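# Copy the reference drawing onto the paper pad with markers

## Task

Using the markers, reproduce the 'drawing' reference image on the paper pad. The image stands for the entire sheet, and its upper edge corresponds to the pad's long edge farthest from the robot. The scrap strip next to the pad does not count toward the result.

## Robot and tools

Robot. Two arms share the table: left_arm on the +y side and right_arm on the -y side. Each is a UR-type six-joint arm carrying a sixteen-motor, four-digit hand: index, middle, ring and thumb. The right arm has a right hand; the left arm has its mirror image. Measured bases in the scene frame: left_arm at (+0.064, +0.423, 0) m, right_arm at (-0.070, -0.418, 0) m, both turned only slightly about z. Markers, the pad and the scrap strip lie on the table.

Frames. Scene frame: origin on the table top midway between the bases, +x out over the table, +y toward left_arm, +z up. Fixed cameras and the table use this frame. Each arm reports its hand point position (m), quat_wxyz and velocities in its own base frame, and these can be off by a few cm. Offsets in commands use the axes of that arm's current Hand target. Hand point axes: +z runs along the straight fingers toward the tips; +y points out of the palm face; +x crosses the palm away from the thumb on the right hand and toward the thumb on the left hand. A fixed mast behind the palm side of the wrist can strike things.

Row layout (48 numbers, all in [-1, 1], always both arms). Numbers 1-6: left_arm dx, dy, dz, rx, ry, rz. Numbers 7-22: left hand motor goals. 23: left current_limit. 24: left speed. Numbers 25-48 repeat this for right_arm. The pose six are an offset, not a pose: displacement from the arm's Hand target as it stood when the action began, in that target's axes; 1.0 equals 0.6 m of travel or 180 degrees, and rx, ry, rz form one rotation vector. All zeros re-requests the current Hand target. The sixteen hand numbers are absolute goals, each scaled between the hinge's two stops, in this order: index_mcp, index_abd, index_pip, index_dip, middle_mcp, middle_abd, middle_pip, middle_dip, ring_mcp, ring_abd, ring_pip, ring_dip, thumb_cmc, thumb_axl, thumb_mcp, thumb_ipl. Straight values: _mcp -0.75, _abd 0, _pip -0.58, _dip -0.70, thumb_cmc -0.71, thumb_axl -0.68, thumb_mcp -0.23, thumb_ipl -0.17; larger numbers curl digits toward the palm. current_limit maps -1..+1 to 0..550 mA; speed sets the goal slew to (speed+1)/2 of 8.5 rad/s. Start values are 0.4 and -0.6. A zero is a real goal: to leave a hand unchanged, copy back its hand_goal, hand_current_limit and hand_speed.

Tools.
execute_actions(actions, cameras): actions is a list of actions; each action is up to 15 rows, one per 1/30 s step; a shorter action repeats its final row to fill 15 steps. Every row in an action is measured from that action's starting Hand target, but each new action starts from the updated target, so repeating an offset moves further. Images come back only for an empty list or when cameras names them.
move(target, speed, blend, stop_force, zero, blocking, cameras): straight-line paths toward one row or a list of up to 15 rows; every row is an offset from the Hand targets at the call's start, not from the preceding row. speed is m/s, 0.002-3.6, default 0.25 (turn rate twice that in rad/s), one value or one per target. blend (m) rounds corners between listed targets; 0 stops at each. stop_force (N, 3-120) ends an arm's path when its wrist sensor feels that much push; zero=true re-zeroes first. blocking=false returns early (not allowed with stop_force). Paths do not avoid obstacles; cap total at 10 s.
wait(seconds 0-10): hold the last commands. stop: brake a running move. zoom_image(camera, region [x0,y0,x1,y1], at most 504x504 px) on the newest image of cam_high, cam_low, cam_above, cam_left_wrist or cam_right_wrist. show_instructions: shows the reference image. zero_wrist_force(arm). read_manual: licence text only. finished_scene(scene=1): ends it, irreversibly.

Results. Each arm gives end_effector_position, quat, velocities (omitted when joint velocities read within noise), Hand target (the commanded pose after clipping; next offsets count from it), joint positions and torques, Wrist force/torque in the hand point axes plus the peak since last shown, motor temperatures, and per-motor hand_goal, hand_measured, hand_current_ma and hand_state (moving, goal, blocked, overload). Action calls also list positions at some steps. move adds a line such as done, off_target, moving, held or fault, with limits=paced (pose clipped) or limits=held (steps withheld). The hand point often rests short of its target; send the remaining gap as a further offset.

Cautions. Orientation commands are clipped to 32 degrees from the measured orientation per step. Arms are stiff: aiming even slightly beyond firm contact (such as pressing a marker onto the pad) can cause a fault stop; around 150 N outside force or the joint torque limits (132 N m big joints, 24.6 N m wrists) stops an arm for 10 s. Press gently and slowly, preferably with stop_force. A hand motor at 495 mA or more for 5 s shuts off for 10 s; 85 C motors brake the arm for 30-60 s. Keep arms and hands from hitting each other; a clearance check helps but is not complete. Avoid paths near an arm's own base. Do not drop markers, release them moving, or let anything leave the table. Objects may be nudged by outside pushes now and then.

Each tool is called after "Request:" by a JSON object that holds its "name" and its "arguments".

Reference images:

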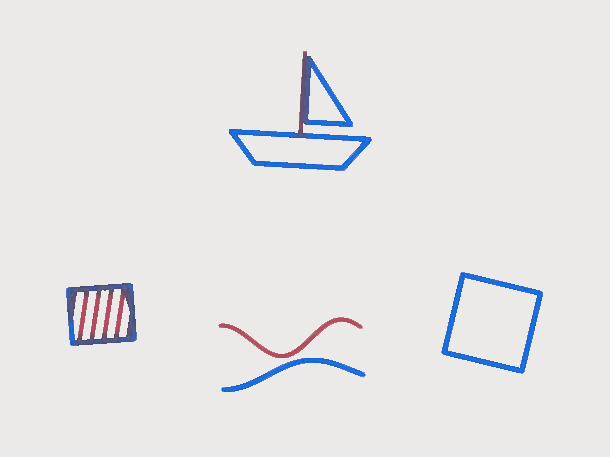

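## Session

Request:
{"name": "execute_actions", "arguments": {"actions": [], "cameras": ["all"]}}

Request:
{"name": "show_instructions", "arguments": {}}

Scene clock: 0.00 s.
left_arm: end_effector_position=(+0.5991, -0.3311, +0.1773) hand_goal=(-0.754, +0.000, -0.576, -0.696, -0.754, +0.000, -0.576, -0.696, -0.754, +0.000, -0.576, -0.696, -0.714, -0.678, -0.226, -0.168) hand_measured=(-0.754, +0.000, -0.576, -0.696, -0.754, +0.000, -0.576, -0.696, -0.754, +0.000, -0.576, -0.696, -0.714, -0.678, -0.226, -0.168) hand_current_ma=(+0, +0, +0, +0, +0, +0, +0, +0, +0, +0, +0, +0, +0, +0, +0, +0) hand_state=(goal, goal, goal, goal, goal, goal, goal, goal, goal, goal, goal, goal, goal, goal, goal, goal) hand_current_limit=0.40 hand_speed=-0.60 end_effector_quat_wxyz=(-0.015, +0.963, -0.044, -0.266) | right_arm: end_effector_position=(+0.4461, +0.1800, +0.3896) hand_goal=(-0.754, +0.000, -0.576, -0.696, -0.754, +0.000, -0.576, -0.696, -0.754, +0.000, -0.576, -0.696, -0.714, -0.678, -0.226, -0.168) hand_measured=(-0.754, +0.000, -0.576, -0.696, -0.754, +0.000, -0.576, -0.696, -0.754, +0.000, -0.576, -0.696, -0.714, -0.678, -0.226, -0.168) hand_current_ma=(+0, +0, +0, +0, +0, +0, +0, +0, +0, +0, +0, +0, +0, +0, +0, +0) hand_state=(goal, goal, goal, goal, goal, goal, goal, goal, goal, goal, goal, goal, goal, goal, goal, goal) hand_current_limit=0.40 hand_speed=-0.60 end_effector_quat_wxyz=(-0.111, +0.371, +0.921, -0.031)
Joint positions: left_arm=[2.971 -2.243 -1.045 -1.962 1.536 1.5] | right_arm=[-0.012 -1.712 1.536 -1.165 -1.547 -0.819]
Joint velocities: within noise
Joint torques (N m): no reading
Motor temperatures (°C): left_arm=[31 35 38 33 38 29] | right_arm=[32 28 28 38 37 41]
Wrist force (N): no reading
Wrist torque (N m): no reading
Wrist force, peak (N): no reading
Hand target: left_arm +0.5991, -0.3311, +0.1773; -0.015, +0.963, -0.044, -0.266 | right_arm +0.4461, +0.1800, +0.3896; -0.111, +0.371, +0.921, -0.031

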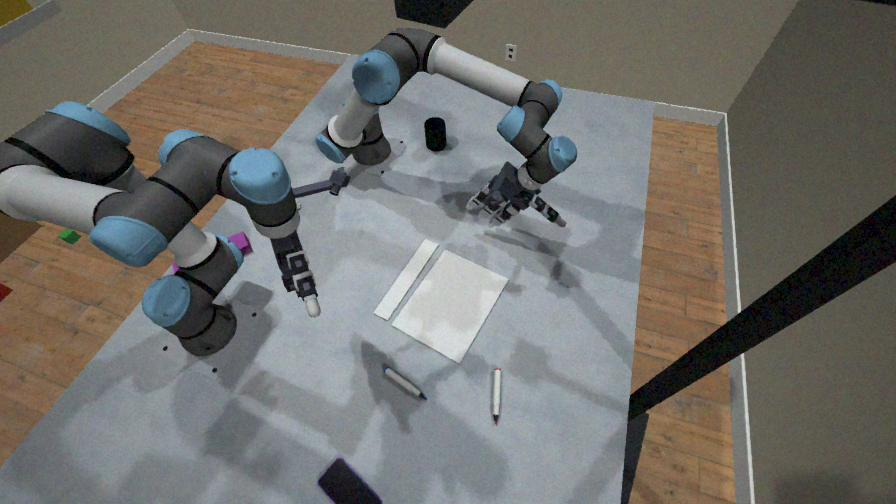

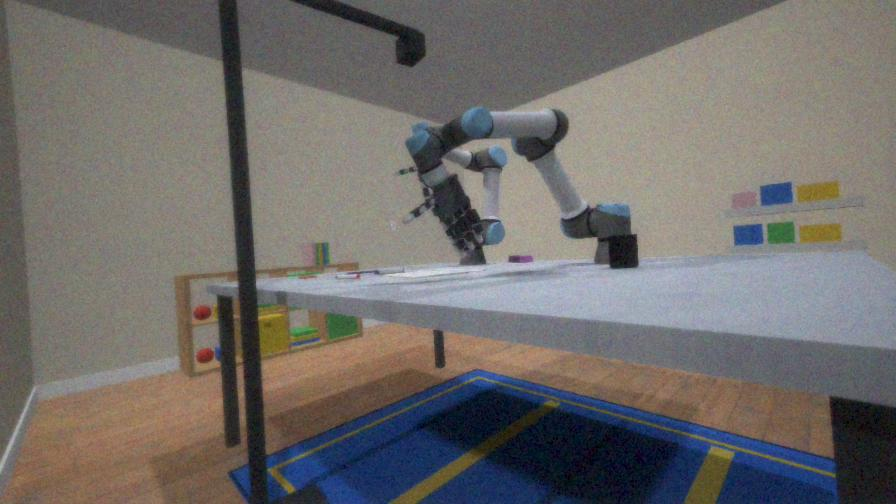

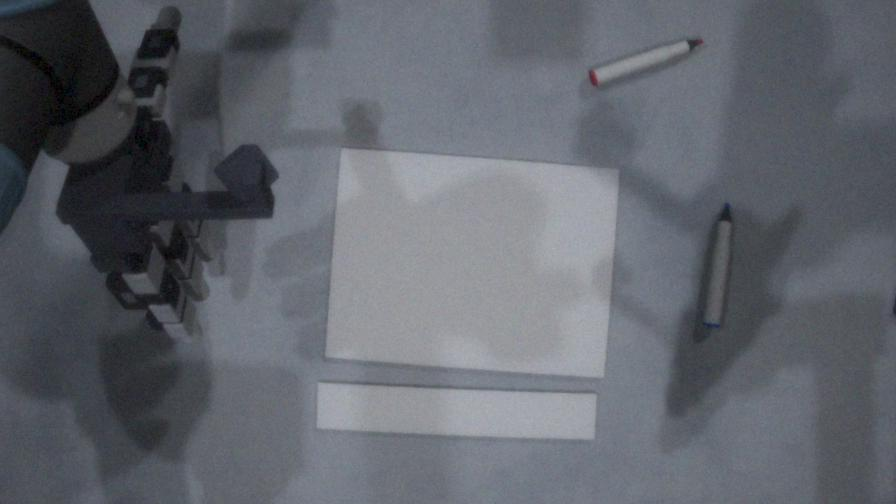

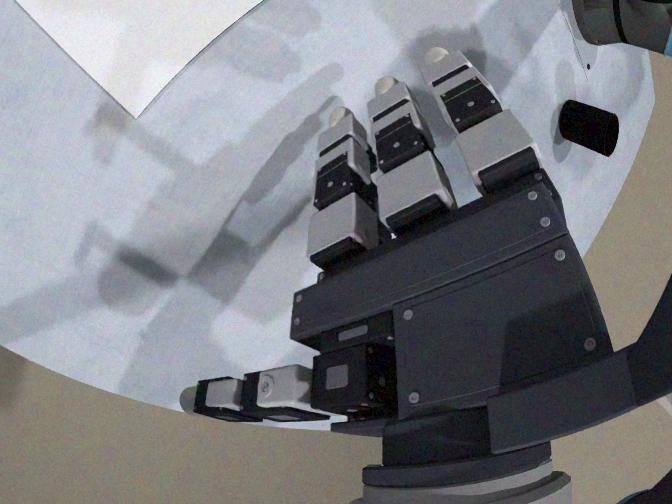

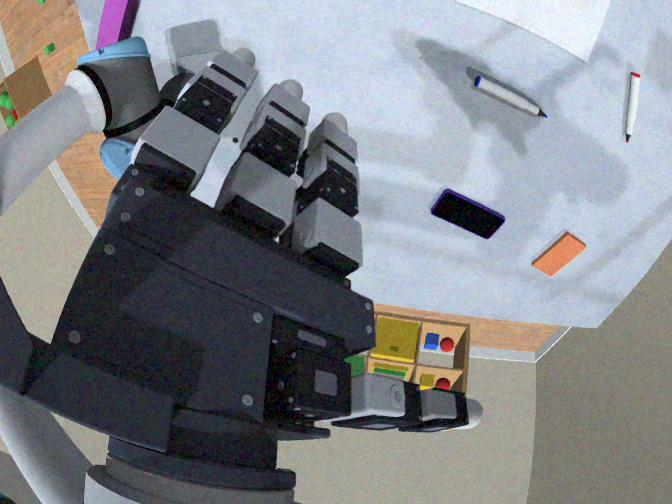

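Reference images for this scene: drawing.

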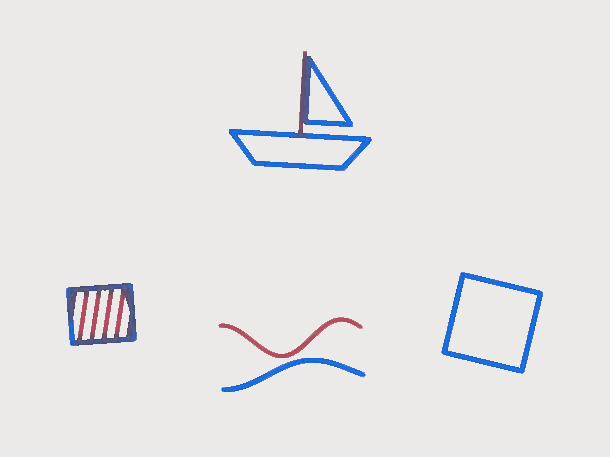

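Request:
{"name": "zoom_image", "arguments": {"camera": "cam_above", "region": [560, 20, 780, 340]}}

Request:
{"name": "zoom_image", "arguments": {"camera": "cam_right_wrist", "region": [370, 0, 672, 300]}}

Request:
{"name": "zoom_image", "arguments": {"camera": "cam_high", "region": [340, 220, 560, 440]}}

Scaled by 1.575 from the camera's 896x504 image, which has a finer 1280x720 frame.

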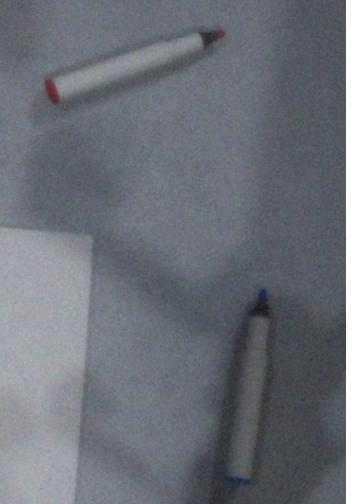

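Scaled by 1.669 from the camera's 672x504 image, which has a finer 960x720 frame.

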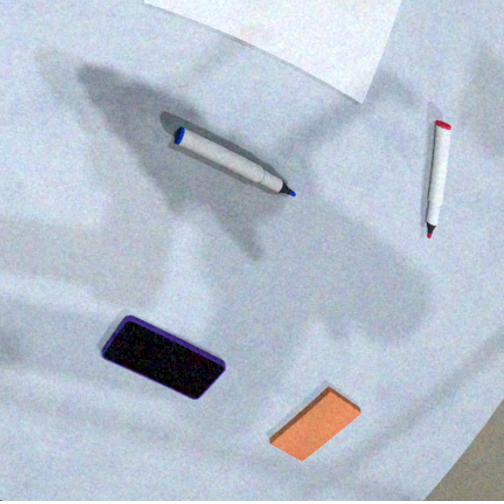

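Scaled by 2.291 from the camera's 896x504 image, which has a finer 1280x720 frame.

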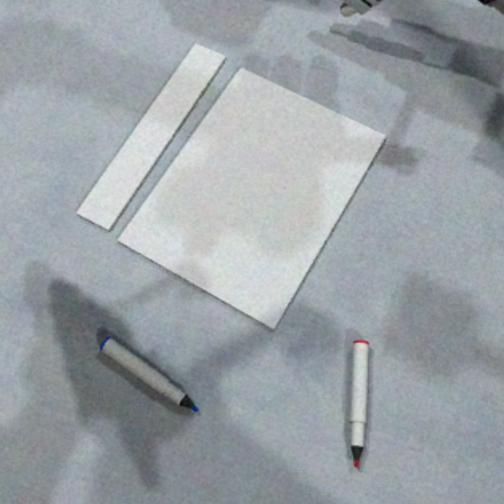

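Request:
{"name": "zoom_image", "arguments": {"camera": "cam_above", "region": [0, 0, 340, 360]}}

Request:
{"name": "zoom_image", "arguments": {"camera": "cam_high", "region": [120, 20, 624, 360]}}

Scaled by 1.400 from the camera's 896x504 image, which has a finer 1280x720 frame.

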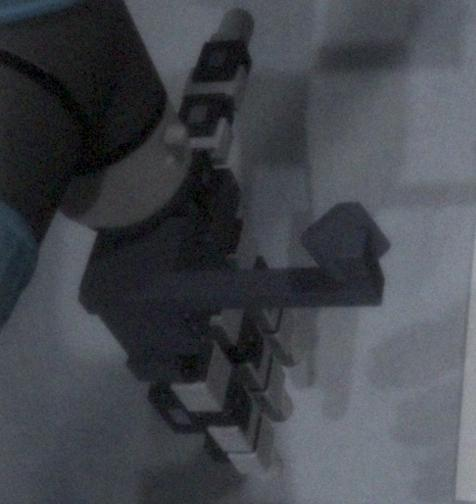

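Scaled by 1.000.

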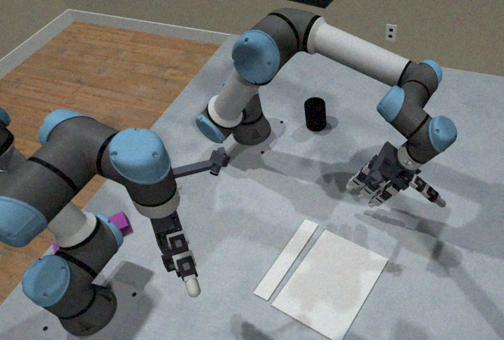

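Request:
{"name": "move", "arguments": {"target": [-0.303,-0.401,-0.108,0,0,0,-0.754,0,-0.576,-0.696,-0.754,0,-0.576,-0.696,-0.754,0,-0.576,-0.696,-0.714,-0.678,-0.226,-0.168,0.4,-0.6,0,0,0,0,0,0,-0.754,0,-0.576,-0.696,-0.754,0,-0.576,-0.696,-0.754,0,-0.576,-0.696,-0.714,-0.678,-0.226,-0.168,0.4,-0.6], "speed": 0.3, "cameras": ["cam_above","cam_high"]}}

Scene clock: 27.70 s.
left_arm: end_effector_position=(+0.4992, -0.0813, +0.3276) hand_goal=(-0.754, +0.000, -0.576, -0.696, -0.754, +0.000, -0.576, -0.696, -0.754, +0.000, -0.576, -0.696, -0.714, -0.678, -0.226, -0.168) hand_measured=(-0.754, +0.000, -0.576, -0.696, -0.754, +0.000, -0.576, -0.696, -0.754, +0.000, -0.576, -0.696, -0.714, -0.678, -0.224, -0.168) hand_current_ma=(+4, +0, -3, +0, +4, +0, -3, +0, +4, +0, -3, +0, -1, +4, +9, +2) hand_state=(goal, goal, goal, goal, goal, goal, goal, goal, goal, goal, goal, goal, goal, goal, goal, goal) hand_current_limit=0.40 hand_speed=-0.60 end_effector_quat_wxyz=(-0.015, +0.963, -0.044, -0.266) | right_arm: end_effector_position=(+0.4461, +0.1800, +0.3896) hand_goal=(-0.754, +0.000, -0.576, -0.696, -0.754, +0.000, -0.576, -0.696, -0.754, +0.000, -0.576, -0.696, -0.714, -0.678, -0.226, -0.168) hand_measured=(-0.754, +0.000, -0.576, -0.696, -0.754, +0.000, -0.576, -0.696, -0.754, +0.000, -0.576, -0.696, -0.714, -0.678, -0.224, -0.168) hand_current_ma=(+3, +0, -3, +0, +3, +0, -3, +0, +3, +0, -3, +0, -1, +3, +12, +1) hand_state=(goal, goal, goal, goal, goal, goal, goal, goal, goal, goal, goal, goal, goal, goal, goal, goal) hand_current_limit=0.40 hand_speed=-0.60 end_effector_quat_wxyz=(-0.111, +0.371, +0.921, -0.031)
Joint positions: left_arm=[3.352 -1.836 -1.271 -2.123 1.73 1.83] | right_arm=[-0.012 -1.712 1.536 -1.165 -1.547 -0.819]
Joint torques (N m): left_arm=[10.15 42.29 12.74 -0.32 1.58 3.09] | right_arm=[-0.06 -18.17 -21.66 -3.07 -0.06 -0.59]
Wrist force (N): left_arm=[0.0 -0.1 0.0] | right_arm=[0.2 -0.1 -0.1]
Wrist torque (N m): left_arm=[-0.01 -0.01 -0.02] | right_arm=[0.01 -0.03 0.02]
Wrist force, peak (N): left_arm=[0.6 1.3 0.1] | right_arm=[0.5 -0.1 0.3]
Hand target: left_arm +0.4991, -0.0811, +0.3277; -0.015, +0.963, -0.044, -0.266 | right_arm +0.4461, +0.1800, +0.3896; -0.111, +0.371, +0.921, -0.031
Off the commanded pose: left_arm 0.000 m, 0 deg | right_arm 0.000 m, 0 deg.
move: done
Images, in order (width x height): cam_high 896x504, cam_above 896x504.

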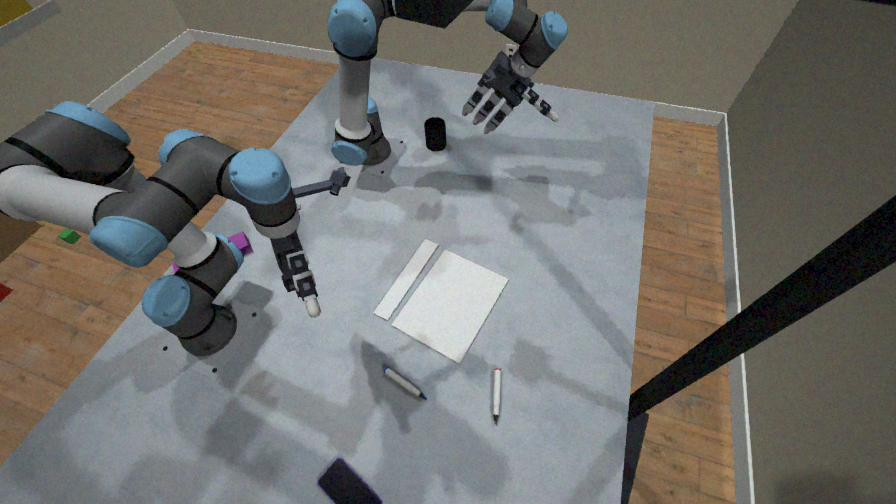

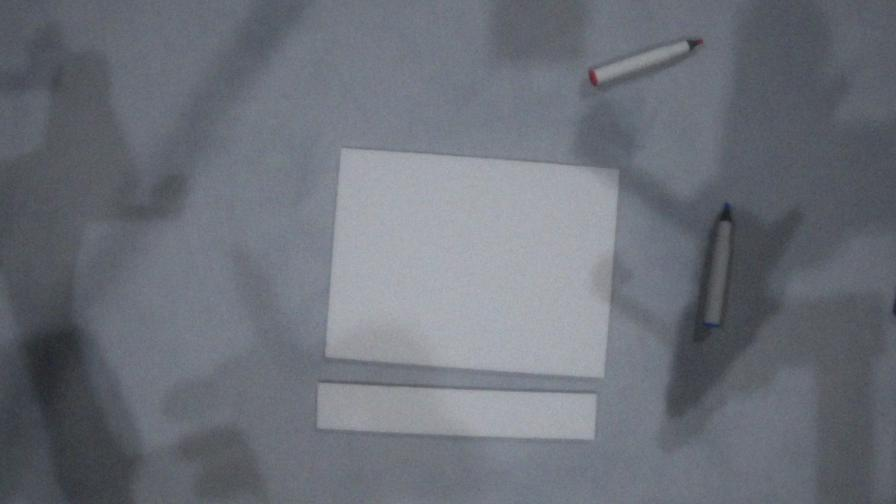

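Request:
{"name": "move", "arguments": {"target": [0,0,0,0,0,0,-0.754,0,-0.576,-0.696,-0.754,0,-0.576,-0.696,-0.754,0,-0.576,-0.696,-0.714,-0.678,-0.226,-0.168,0.4,-0.6,-0.4688,0.0735,0.1405,0.338,-0.1845,-0.1401,-0.342,0,0.270,-0.261,-0.342,0,0.270,-0.261,-0.754,0,-0.576,-0.696,0.571,-0.678,-0.112,-0.168,0.4,-0.6], "speed": 0.25, "cameras": ["all"]}}

Scene clock: 32.47 s.
left_arm: end_effector_position=(+0.4991, -0.0811, +0.3277) hand_goal=(-0.754, +0.000, -0.576, -0.696, -0.754, +0.000, -0.576, -0.696, -0.754, +0.000, -0.576, -0.696, -0.714, -0.678, -0.226, -0.168) hand_measured=(-0.754, +0.000, -0.576, -0.696, -0.754, +0.000, -0.576, -0.696, -0.754, +0.000, -0.576, -0.696, -0.714, -0.678, -0.224, -0.168) hand_current_ma=(+4, +0, -3, +0, +4, +0, -3, +0, +4, +0, -3, +0, -1, +4, +9, +2) hand_state=(goal, goal, goal, goal, goal, goal, goal, goal, goal, goal, goal, goal, goal, goal, goal, goal) hand_current_limit=0.40 hand_speed=-0.60 end_effector_quat_wxyz=(-0.015, +0.963, -0.044, -0.266) | right_arm: end_effector_position=(+0.6535, +0.0199, +0.2501) hand_goal=(-0.342, +0.000, +0.270, -0.262, -0.342, +0.000, +0.270, -0.262, -0.754, +0.000, -0.576, -0.696, +0.570, -0.678, -0.112, -0.168) hand_measured=(-0.340, +0.000, +0.266, -0.266, -0.340, +0.000, +0.266, -0.264, -0.746, +0.000, -0.576, -0.696, +0.568, -0.678, -0.110, -0.168) hand_current_ma=(+8, +0, -18, -14, +8, +0, -19, -12, +35, +0, -1, +0, -8, +3, +11, +1) hand_state=(goal, goal, goal, goal, goal, goal, goal, goal, goal, goal, goal, goal, goal, goal, goal, goal) hand_current_limit=0.40 hand_speed=-0.60 end_effector_quat_wxyz=(-0.030, +0.045, +0.828, -0.558)
Joint positions: left_arm=[3.352 -1.836 -1.271 -2.123 1.73 1.83] | right_arm=[0.104 -1.093 1.296 -1.294 -2.705 -1.05]
Joint torques (N m): left_arm=[10.53 41.86 28.74 -0.14 1.65 2.8] | right_arm=[-12.99 -26.78 -12.36 -4.5 -4.29 -1.62]
Wrist force (N): left_arm=[-0.1 0.1 0.0] | right_arm=[-0.9 0.3 -0.3]
Wrist torque (N m): left_arm=[0.02 0.00 -0.04] | right_arm=[-0.04 0.19 0.13]
Wrist force, peak (N): left_arm=[0.0 0.4 0.2] | right_arm=[-1.4 0.4 -0.5]
Hand target: left_arm +0.4991, -0.0811, +0.3277; -0.015, +0.963, -0.044, -0.266 | right_arm +0.6535, +0.0198, +0.2501; -0.030, +0.044, +0.828, -0.558
Off the commanded pose: left_arm 0.000 m, 0 deg | right_arm 0.000 m, 0 deg.
move: done

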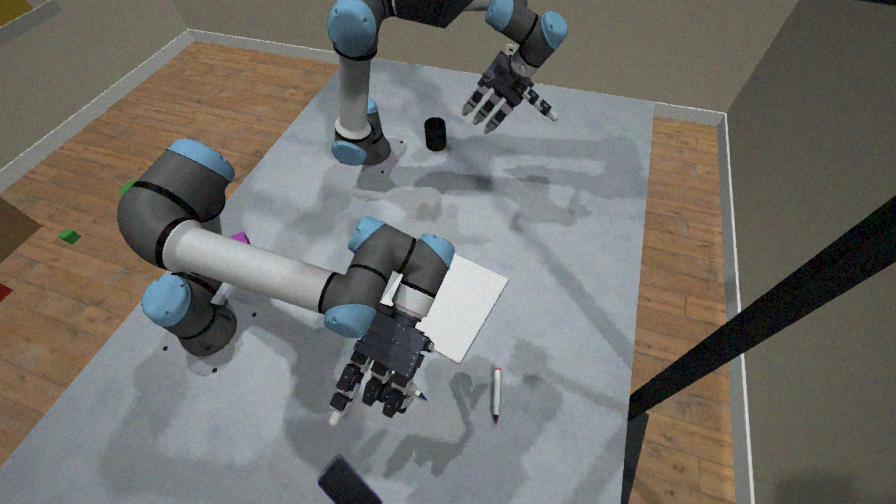

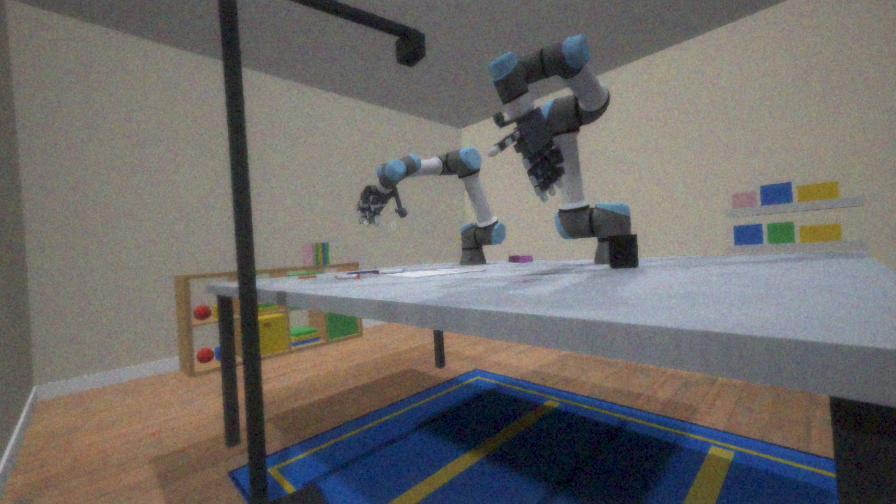

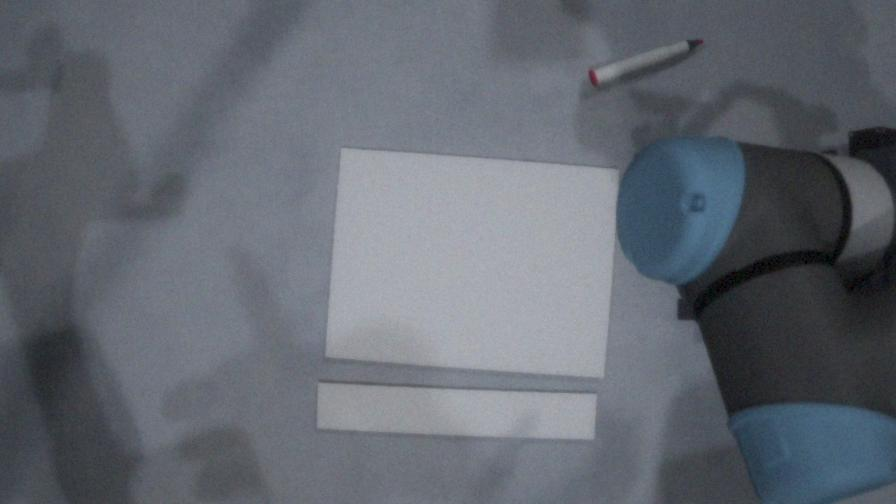

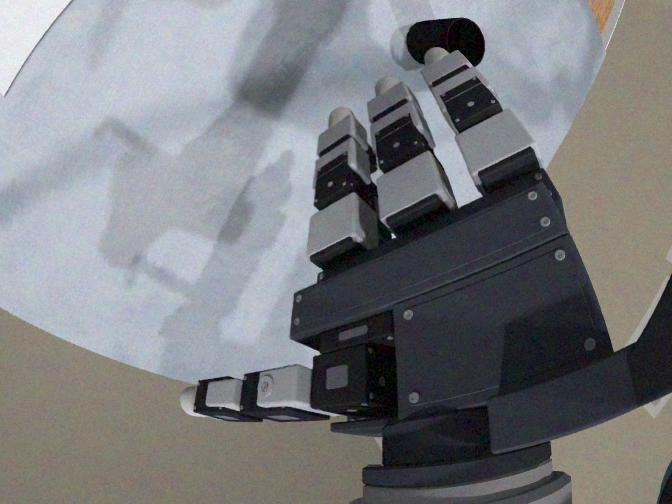

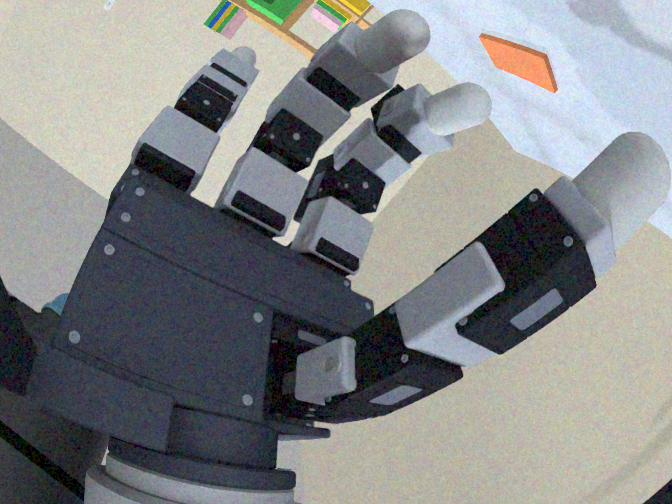

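Request:
{"name": "move", "arguments": {"target": [0,0,0,0,0,0,-0.754,0,-0.576,-0.696,-0.754,0,-0.576,-0.696,-0.754,0,-0.576,-0.696,-0.714,-0.678,-0.226,-0.168,0.4,-0.6,0,0.2011,0.0812,0,0,0,-0.342,0,0.270,-0.261,-0.342,0,0.270,-0.261,-0.754,0,-0.576,-0.696,0.571,-0.678,-0.112,-0.168,0.4,-0.6], "speed": 0.2, "cameras": ["cam_high","cam_right_wrist","cam_low","cam_above"]}}

Request:
{"name": "zoom_image", "arguments": {"camera": "cam_high", "region": [320, 300, 540, 450]}}

Request:
{"name": "zoom_image", "arguments": {"camera": "cam_right_wrist", "region": [300, 0, 672, 300]}}

Scene clock: 34.87 s.
left_arm: end_effector_position=(+0.4991, -0.0811, +0.3277) hand_goal=(-0.754, +0.000, -0.576, -0.696, -0.754, +0.000, -0.576, -0.696, -0.754, +0.000, -0.576, -0.696, -0.714, -0.678, -0.226, -0.168) hand_measured=(-0.754, +0.000, -0.576, -0.696, -0.754, +0.000, -0.576, -0.696, -0.754, +0.000, -0.576, -0.696, -0.714, -0.678, -0.224, -0.168) hand_current_ma=(+4, +0, -3, +0, +4, +0, -3, +0, +4, +0, -3, +0, -1, +4, +9, +2) hand_state=(goal, goal, goal, goal, goal, goal, goal, goal, goal, goal, goal, goal, goal, goal, goal, goal) hand_current_limit=0.40 hand_speed=-0.60 end_effector_quat_wxyz=(-0.015, +0.963, -0.044, -0.266) | right_arm: end_effector_position=(+0.6535, +0.0199, +0.1200) hand_goal=(-0.342, +0.000, +0.270, -0.262, -0.342, +0.000, +0.270, -0.262, -0.754, +0.000, -0.576, -0.696, +0.570, -0.678, -0.112, -0.168) hand_measured=(-0.340, +0.000, +0.266, -0.266, -0.340, +0.000, +0.266, -0.264, -0.746, +0.000, -0.576, -0.696, +0.568, -0.678, -0.110, -0.168) hand_current_ma=(+10, +0, -17, -13, +9, +0, -19, -12, +39, +0, +0, +0, -8, +3, +11, +1) hand_state=(goal, goal, goal, goal, goal, goal, goal, goal, goal, goal, goal, goal, goal, goal, goal, goal) hand_current_limit=0.40 hand_speed=-0.60 end_effector_quat_wxyz=(-0.030, +0.044, +0.828, -0.558)
Joint positions: left_arm=[3.352 -1.836 -1.271 -2.123 1.73 1.83] | right_arm=[0.105 -0.987 1.482 -1.586 -2.705 -1.05]
Joint torques (N m): left_arm=[9.54 41.66 28.99 -0.1 1.67 2.7] | right_arm=[-13.65 -28.48 -10.59 -4.65 -4.28 -1.37]
Wrist force (N): left_arm=[0.0 0.1 0.2] | right_arm=[-0.9 0.1 -0.6]
Wrist torque (N m): left_arm=[0.01 0.00 -0.03] | right_arm=[-0.03 0.20 0.14]
Wrist force, peak (N): left_arm=[-0.4 0.1 0.3] | right_arm=[-1.1 -1.0 -1.0]
Hand target: left_arm +0.4991, -0.0811, +0.3277; -0.015, +0.963, -0.044, -0.266 | right_arm +0.6535, +0.0199, +0.1199; -0.030, +0.044, +0.828, -0.558
Off the commanded pose: left_arm 0.000 m, 0 deg | right_arm 0.000 m, 0 deg.
move: done
Images, in order (width x height): cam_high 896x504, cam_low 896x504, cam_above 896x504, cam_right_wrist 672x504.

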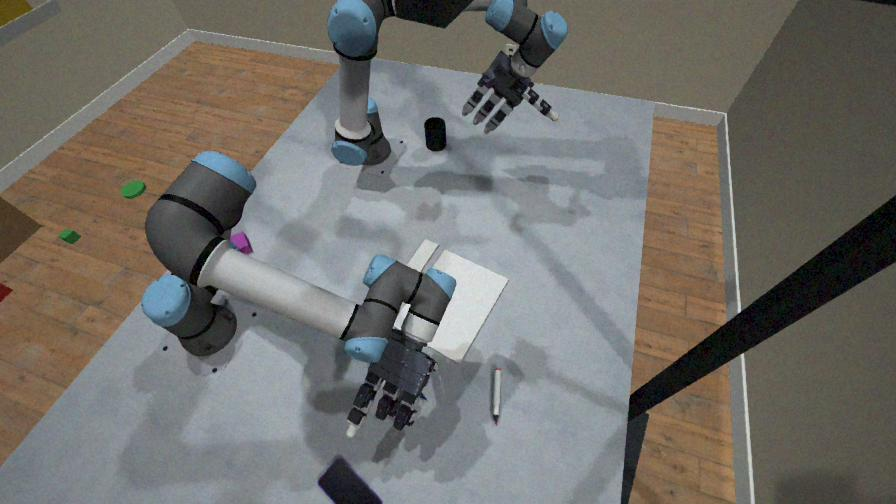

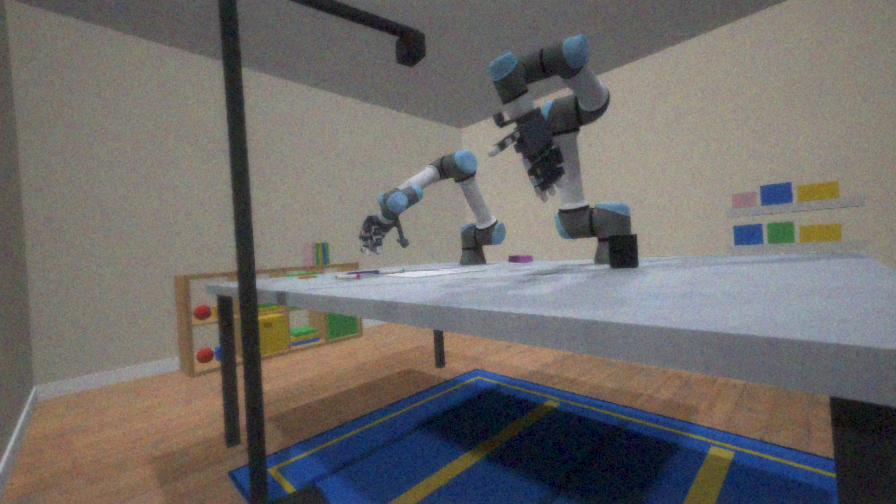

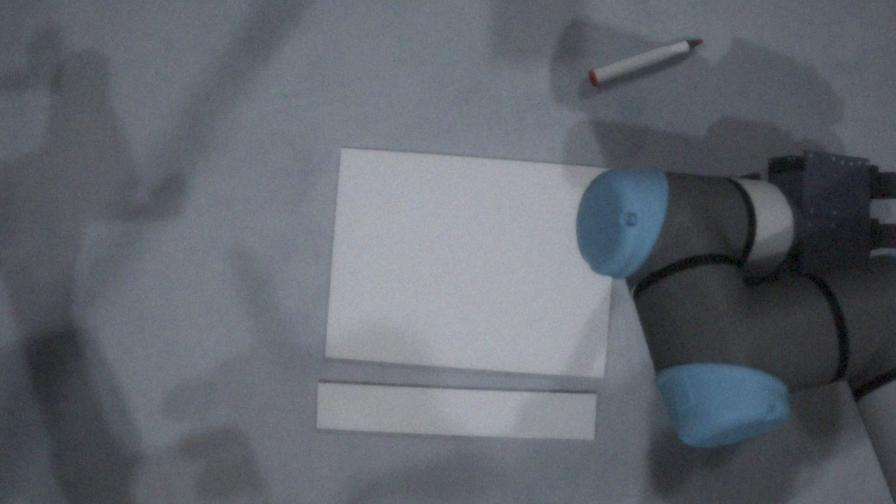

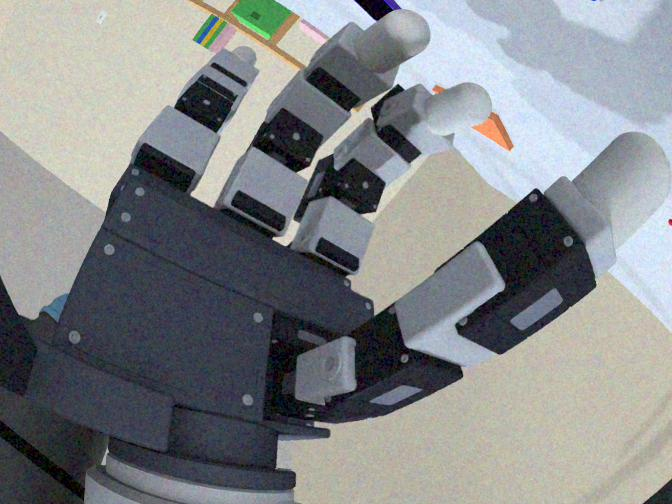

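Scaled by 2.291 from the camera's 896x504 image, which has a finer 1280x720 frame.

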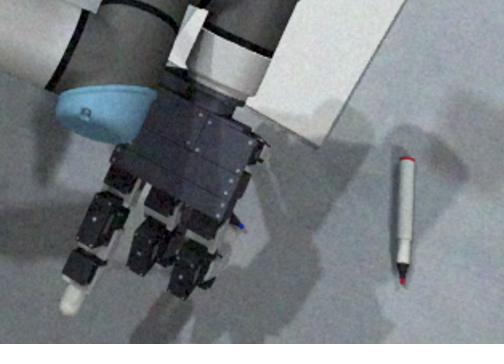

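Scaled by 1.355 from the camera's 672x504 image, which has a finer 960x720 frame.

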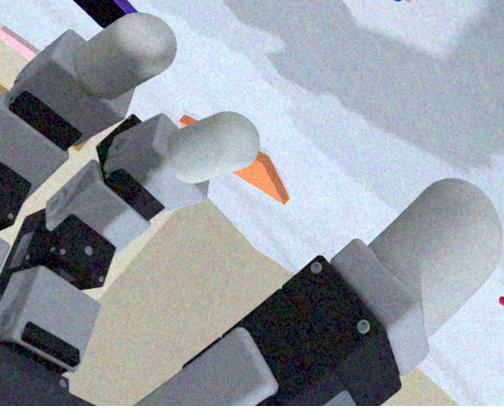

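Request:
{"name": "move", "arguments": {"target": [0,0,0,0,0,0,-0.754,0,-0.576,-0.696,-0.754,0,-0.576,-0.696,-0.754,0,-0.576,-0.696,-0.714,-0.678,-0.226,-0.168,0.4,-0.6,0,0.0619,0.0250,0,0,0,-0.342,0,0.270,-0.261,-0.342,0,0.270,-0.261,-0.754,0,-0.576,-0.696,0.571,-0.678,-0.112,-0.168,0.4,-0.6], "speed": 0.15, "cameras": ["cam_high","cam_right_wrist","cam_low"]}}

Request:
{"name": "zoom_image", "arguments": {"camera": "cam_low", "region": [300, 180, 540, 300]}}

Request:
{"name": "zoom_image", "arguments": {"camera": "cam_right_wrist", "region": [300, 0, 672, 300]}}

Request:
{"name": "zoom_image", "arguments": {"camera": "cam_high", "region": [320, 300, 540, 450]}}

Scene clock: 36.83 s.
left_arm: end_effector_position=(+0.4991, -0.0811, +0.3277) hand_goal=(-0.754, +0.000, -0.576, -0.696, -0.754, +0.000, -0.576, -0.696, -0.754, +0.000, -0.576, -0.696, -0.714, -0.678, -0.226, -0.168) hand_measured=(-0.754, +0.000, -0.576, -0.696, -0.754, +0.000, -0.576, -0.696, -0.754, +0.000, -0.576, -0.696, -0.714, -0.678, -0.224, -0.168) hand_current_ma=(+4, +0, -3, +0, +4, +0, -3, +0, +4, +0, -3, +0, -1, +4, +9, +2) hand_state=(goal, goal, goal, goal, goal, goal, goal, goal, goal, goal, goal, goal, goal, goal, goal, goal) hand_current_limit=0.40 hand_speed=-0.60 end_effector_quat_wxyz=(-0.015, +0.963, -0.044, -0.266) | right_arm: end_effector_position=(+0.6535, +0.0199, +0.0801) hand_goal=(-0.342, +0.000, +0.270, -0.262, -0.342, +0.000, +0.270, -0.262, -0.754, +0.000, -0.576, -0.696, +0.570, -0.678, -0.112, -0.168) hand_measured=(-0.340, +0.000, +0.266, -0.266, -0.340, +0.000, +0.266, -0.264, -0.746, +0.000, -0.576, -0.696, +0.568, -0.678, -0.110, -0.168) hand_current_ma=(+10, +0, -17, -13, +9, +0, -19, -12, +39, +0, +0, +0, -8, +3, +11, +1) hand_state=(goal, goal, goal, goal, goal, goal, goal, goal, goal, goal, goal, goal, goal, goal, goal, goal) hand_current_limit=0.40 hand_speed=-0.60 end_effector_quat_wxyz=(-0.030, +0.044, +0.828, -0.558)
Joint positions: left_arm=[3.352 -1.836 -1.271 -2.123 1.73 1.83] | right_arm=[0.105 -0.939 1.517 -1.67 -2.705 -1.05]
Joint torques (N m): left_arm=[10.3 41.82 28.58 -0.16 1.6 2.59] | right_arm=[13.63 -29.55 -8.35 -4.76 -0.17 -1.53]
Wrist force (N): left_arm=[-0.1 0.0 0.3] | right_arm=[-0.9 0.2 -0.7]
Wrist torque (N m): left_arm=[-0.01 0.00 -0.03] | right_arm=[-0.02 0.21 0.13]
Wrist force, peak (N): left_arm=[-0.3 0.1 0.4] | right_arm=[-1.2 -0.3 -0.8]
Hand target: left_arm +0.4991, -0.0811, +0.3277; -0.015, +0.963, -0.044, -0.266 | right_arm +0.6535, +0.0199, +0.0799; -0.030, +0.044, +0.828, -0.558
Off the commanded pose: left_arm 0.000 m, 0 deg | right_arm 0.000 m, 0 deg.
move: done
Images, in order (width x height): cam_high 896x504, cam_low 896x504, cam_right_wrist 672x504.

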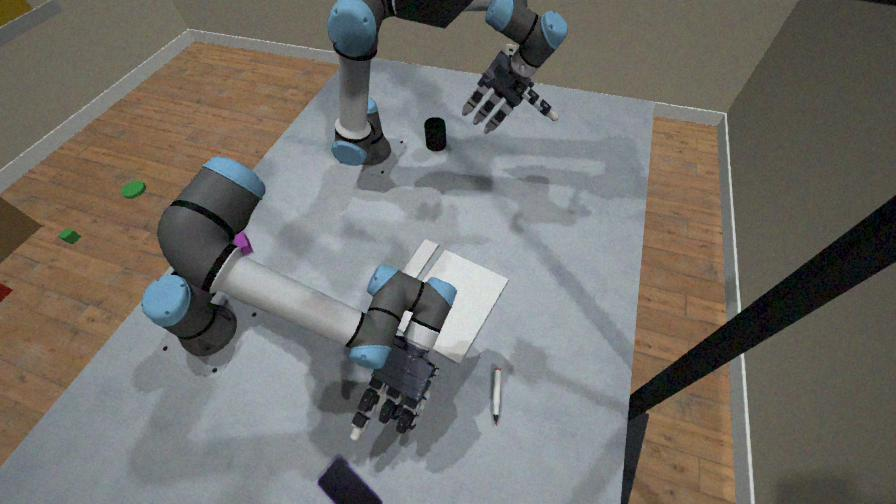

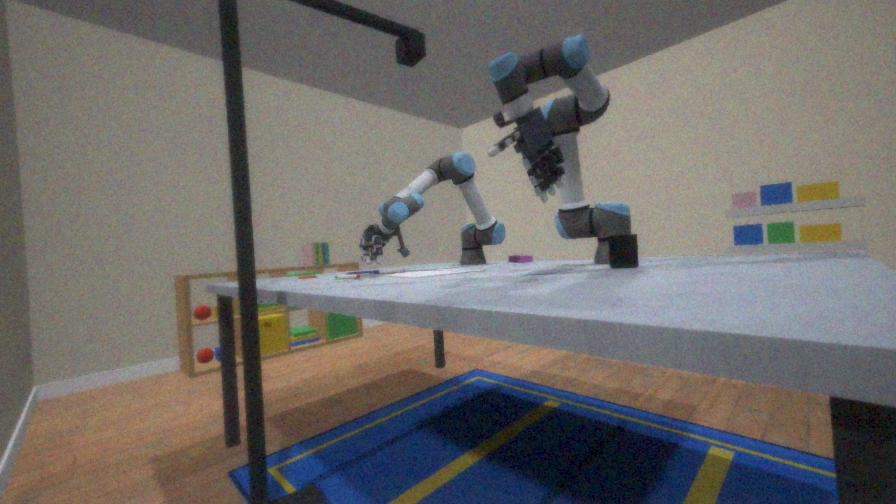

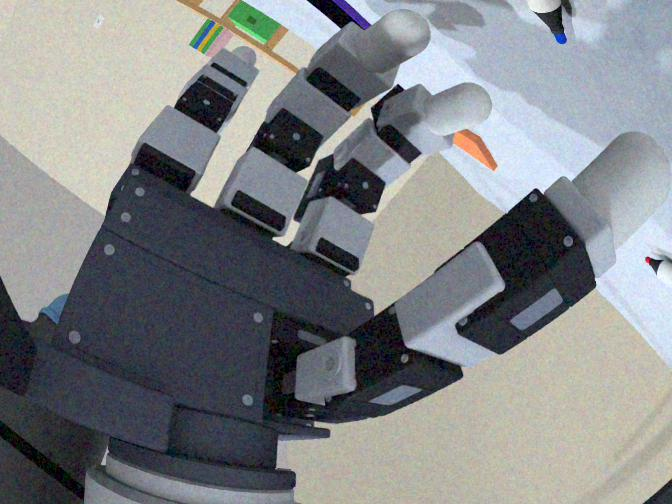

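Scaled by 2.100 from the camera's 896x504 image, which has a finer 1280x720 frame.

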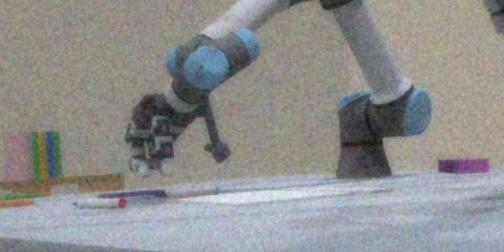

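Scaled by 1.355 from the camera's 672x504 image, which has a finer 960x720 frame.

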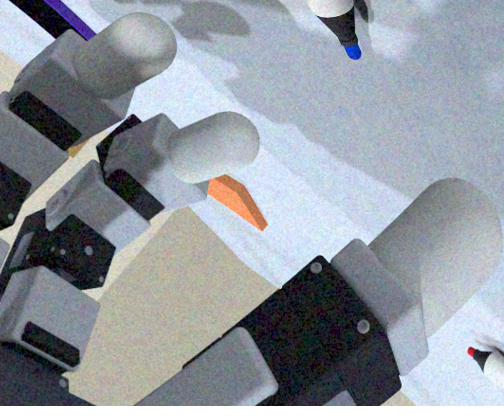

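Scaled by 2.291 from the camera's 896x504 image, which has a finer 1280x720 frame.

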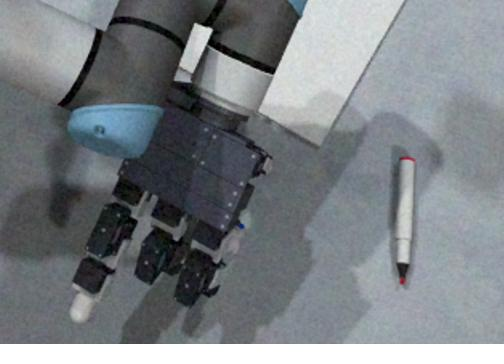

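Request:
{"name": "move", "arguments": {"target": [0,0,0,0,0,0,-0.754,0,-0.576,-0.696,-0.754,0,-0.576,-0.696,-0.754,0,-0.576,-0.696,-0.714,-0.678,-0.226,-0.168,0.4,-0.6,0.1167,-0.0118,0.0293,0,0,0,-0.342,0,0.270,-0.261,-0.342,0,0.270,-0.261,-0.754,0,-0.576,-0.696,0.571,-0.678,-0.112,-0.168,0.4,-0.6], "speed": 0.15, "cameras": ["cam_high","cam_right_wrist","cam_above"]}}

Request:
{"name": "zoom_image", "arguments": {"camera": "cam_right_wrist", "region": [300, 0, 672, 300]}}

Request:
{"name": "zoom_image", "arguments": {"camera": "cam_high", "region": [320, 300, 540, 450]}}

Scene clock: 41.87 s.
left_arm: end_effector_position=(+0.4991, -0.0811, +0.3277) hand_goal=(-0.754, +0.000, -0.576, -0.696, -0.754, +0.000, -0.576, -0.696, -0.754, +0.000, -0.576, -0.696, -0.714, -0.678, -0.226, -0.168) hand_measured=(-0.754, +0.000, -0.576, -0.696, -0.754, +0.000, -0.576, -0.696, -0.754, +0.000, -0.576, -0.696, -0.714, -0.678, -0.224, -0.168) hand_current_ma=(+4, +0, -3, +0, +4, +0, -3, +0, +4, +0, -3, +0, -1, +4, +9, +2) hand_state=(goal, goal, goal, goal, goal, goal, goal, goal, goal, goal, goal, goal, goal, goal, goal, goal) hand_current_limit=0.40 hand_speed=-0.60 end_effector_quat_wxyz=(-0.015, +0.963, -0.044, -0.266) | right_arm: end_effector_position=(+0.5819, +0.0086, +0.0799) hand_goal=(-0.342, +0.000, +0.270, -0.262, -0.342, +0.000, +0.270, -0.262, -0.754, +0.000, -0.576, -0.696, +0.570, -0.678, -0.112, -0.168) hand_measured=(-0.340, +0.000, +0.266, -0.266, -0.340, +0.000, +0.266, -0.264, -0.746, +0.000, -0.576, -0.696, +0.568, -0.678, -0.110, -0.168) hand_current_ma=(+10, +0, -17, -13, +9, +0, -19, -12, +39, +0, +0, +0, -7, +3, +11, +1) hand_state=(goal, goal, goal, goal, goal, goal, goal, goal, goal, goal, goal, goal, goal, goal, goal, goal) hand_current_limit=0.40 hand_speed=-0.60 end_effector_quat_wxyz=(-0.030, +0.044, +0.828, -0.558)
Joint positions: left_arm=[3.352 -1.836 -1.271 -2.123 1.73 1.83] | right_arm=[0.098 -1.078 1.759 -1.785 -2.708 -1.063]
Joint torques (N m): left_arm=[9.28 41.76 28.12 -0.15 1.53 2.47] | right_arm=[-13.45 -48.58 -6.65 -4.76 -4.27 -1.57]
Wrist force (N): left_arm=[-0.2 -0.2 0.1] | right_arm=[-1.1 0.2 -0.6]
Wrist torque (N m): left_arm=[-0.02 0.01 -0.04] | right_arm=[-0.04 0.22 0.11]
Wrist force, peak (N): left_arm=[-0.2 0.1 0.4] | right_arm=[-1.5 0.6 -0.6]
Hand target: left_arm +0.4991, -0.0811, +0.3277; -0.015, +0.963, -0.044, -0.266 | right_arm +0.5818, +0.0086, +0.0799; -0.030, +0.044, +0.828, -0.558
Off the commanded pose: left_arm 0.000 m, 0 deg | right_arm 0.000 m, 0 deg.
move: done
Images, in order (width x height): cam_high 896x504, cam_above 896x504, cam_right_wrist 672x504.

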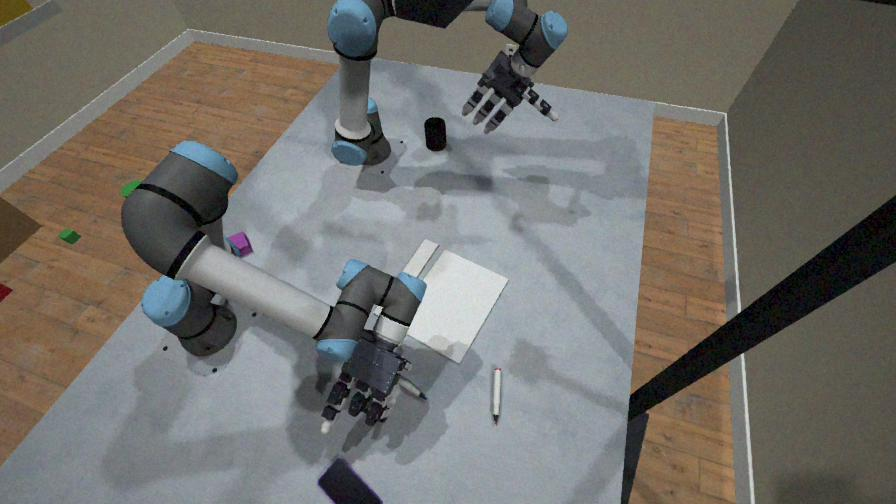

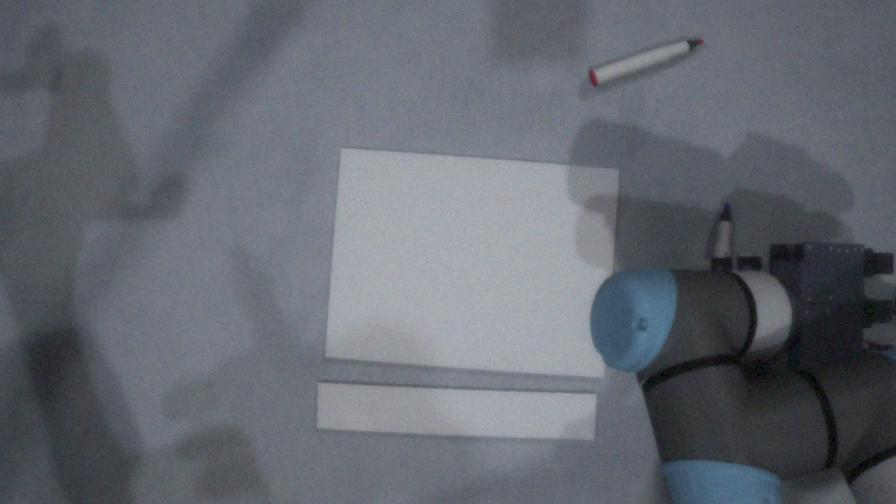

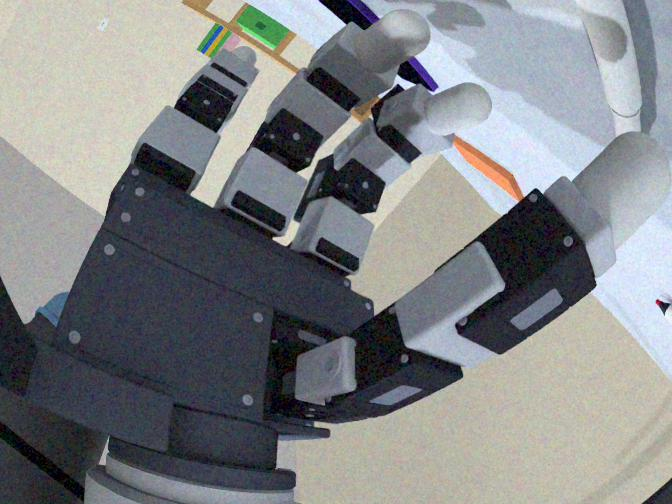

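Scaled by 1.355 from the camera's 672x504 image, which has a finer 960x720 frame.

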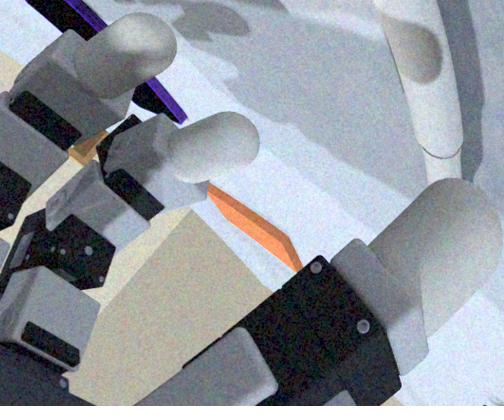

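Scaled by 2.291 from the camera's 896x504 image, which has a finer 1280x720 frame.

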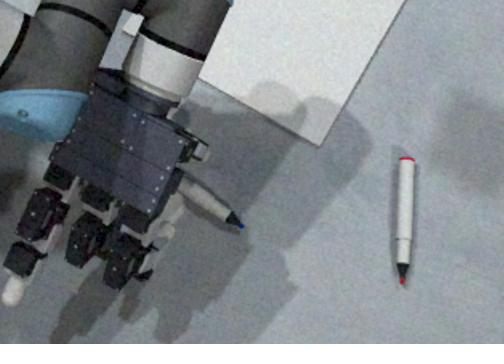

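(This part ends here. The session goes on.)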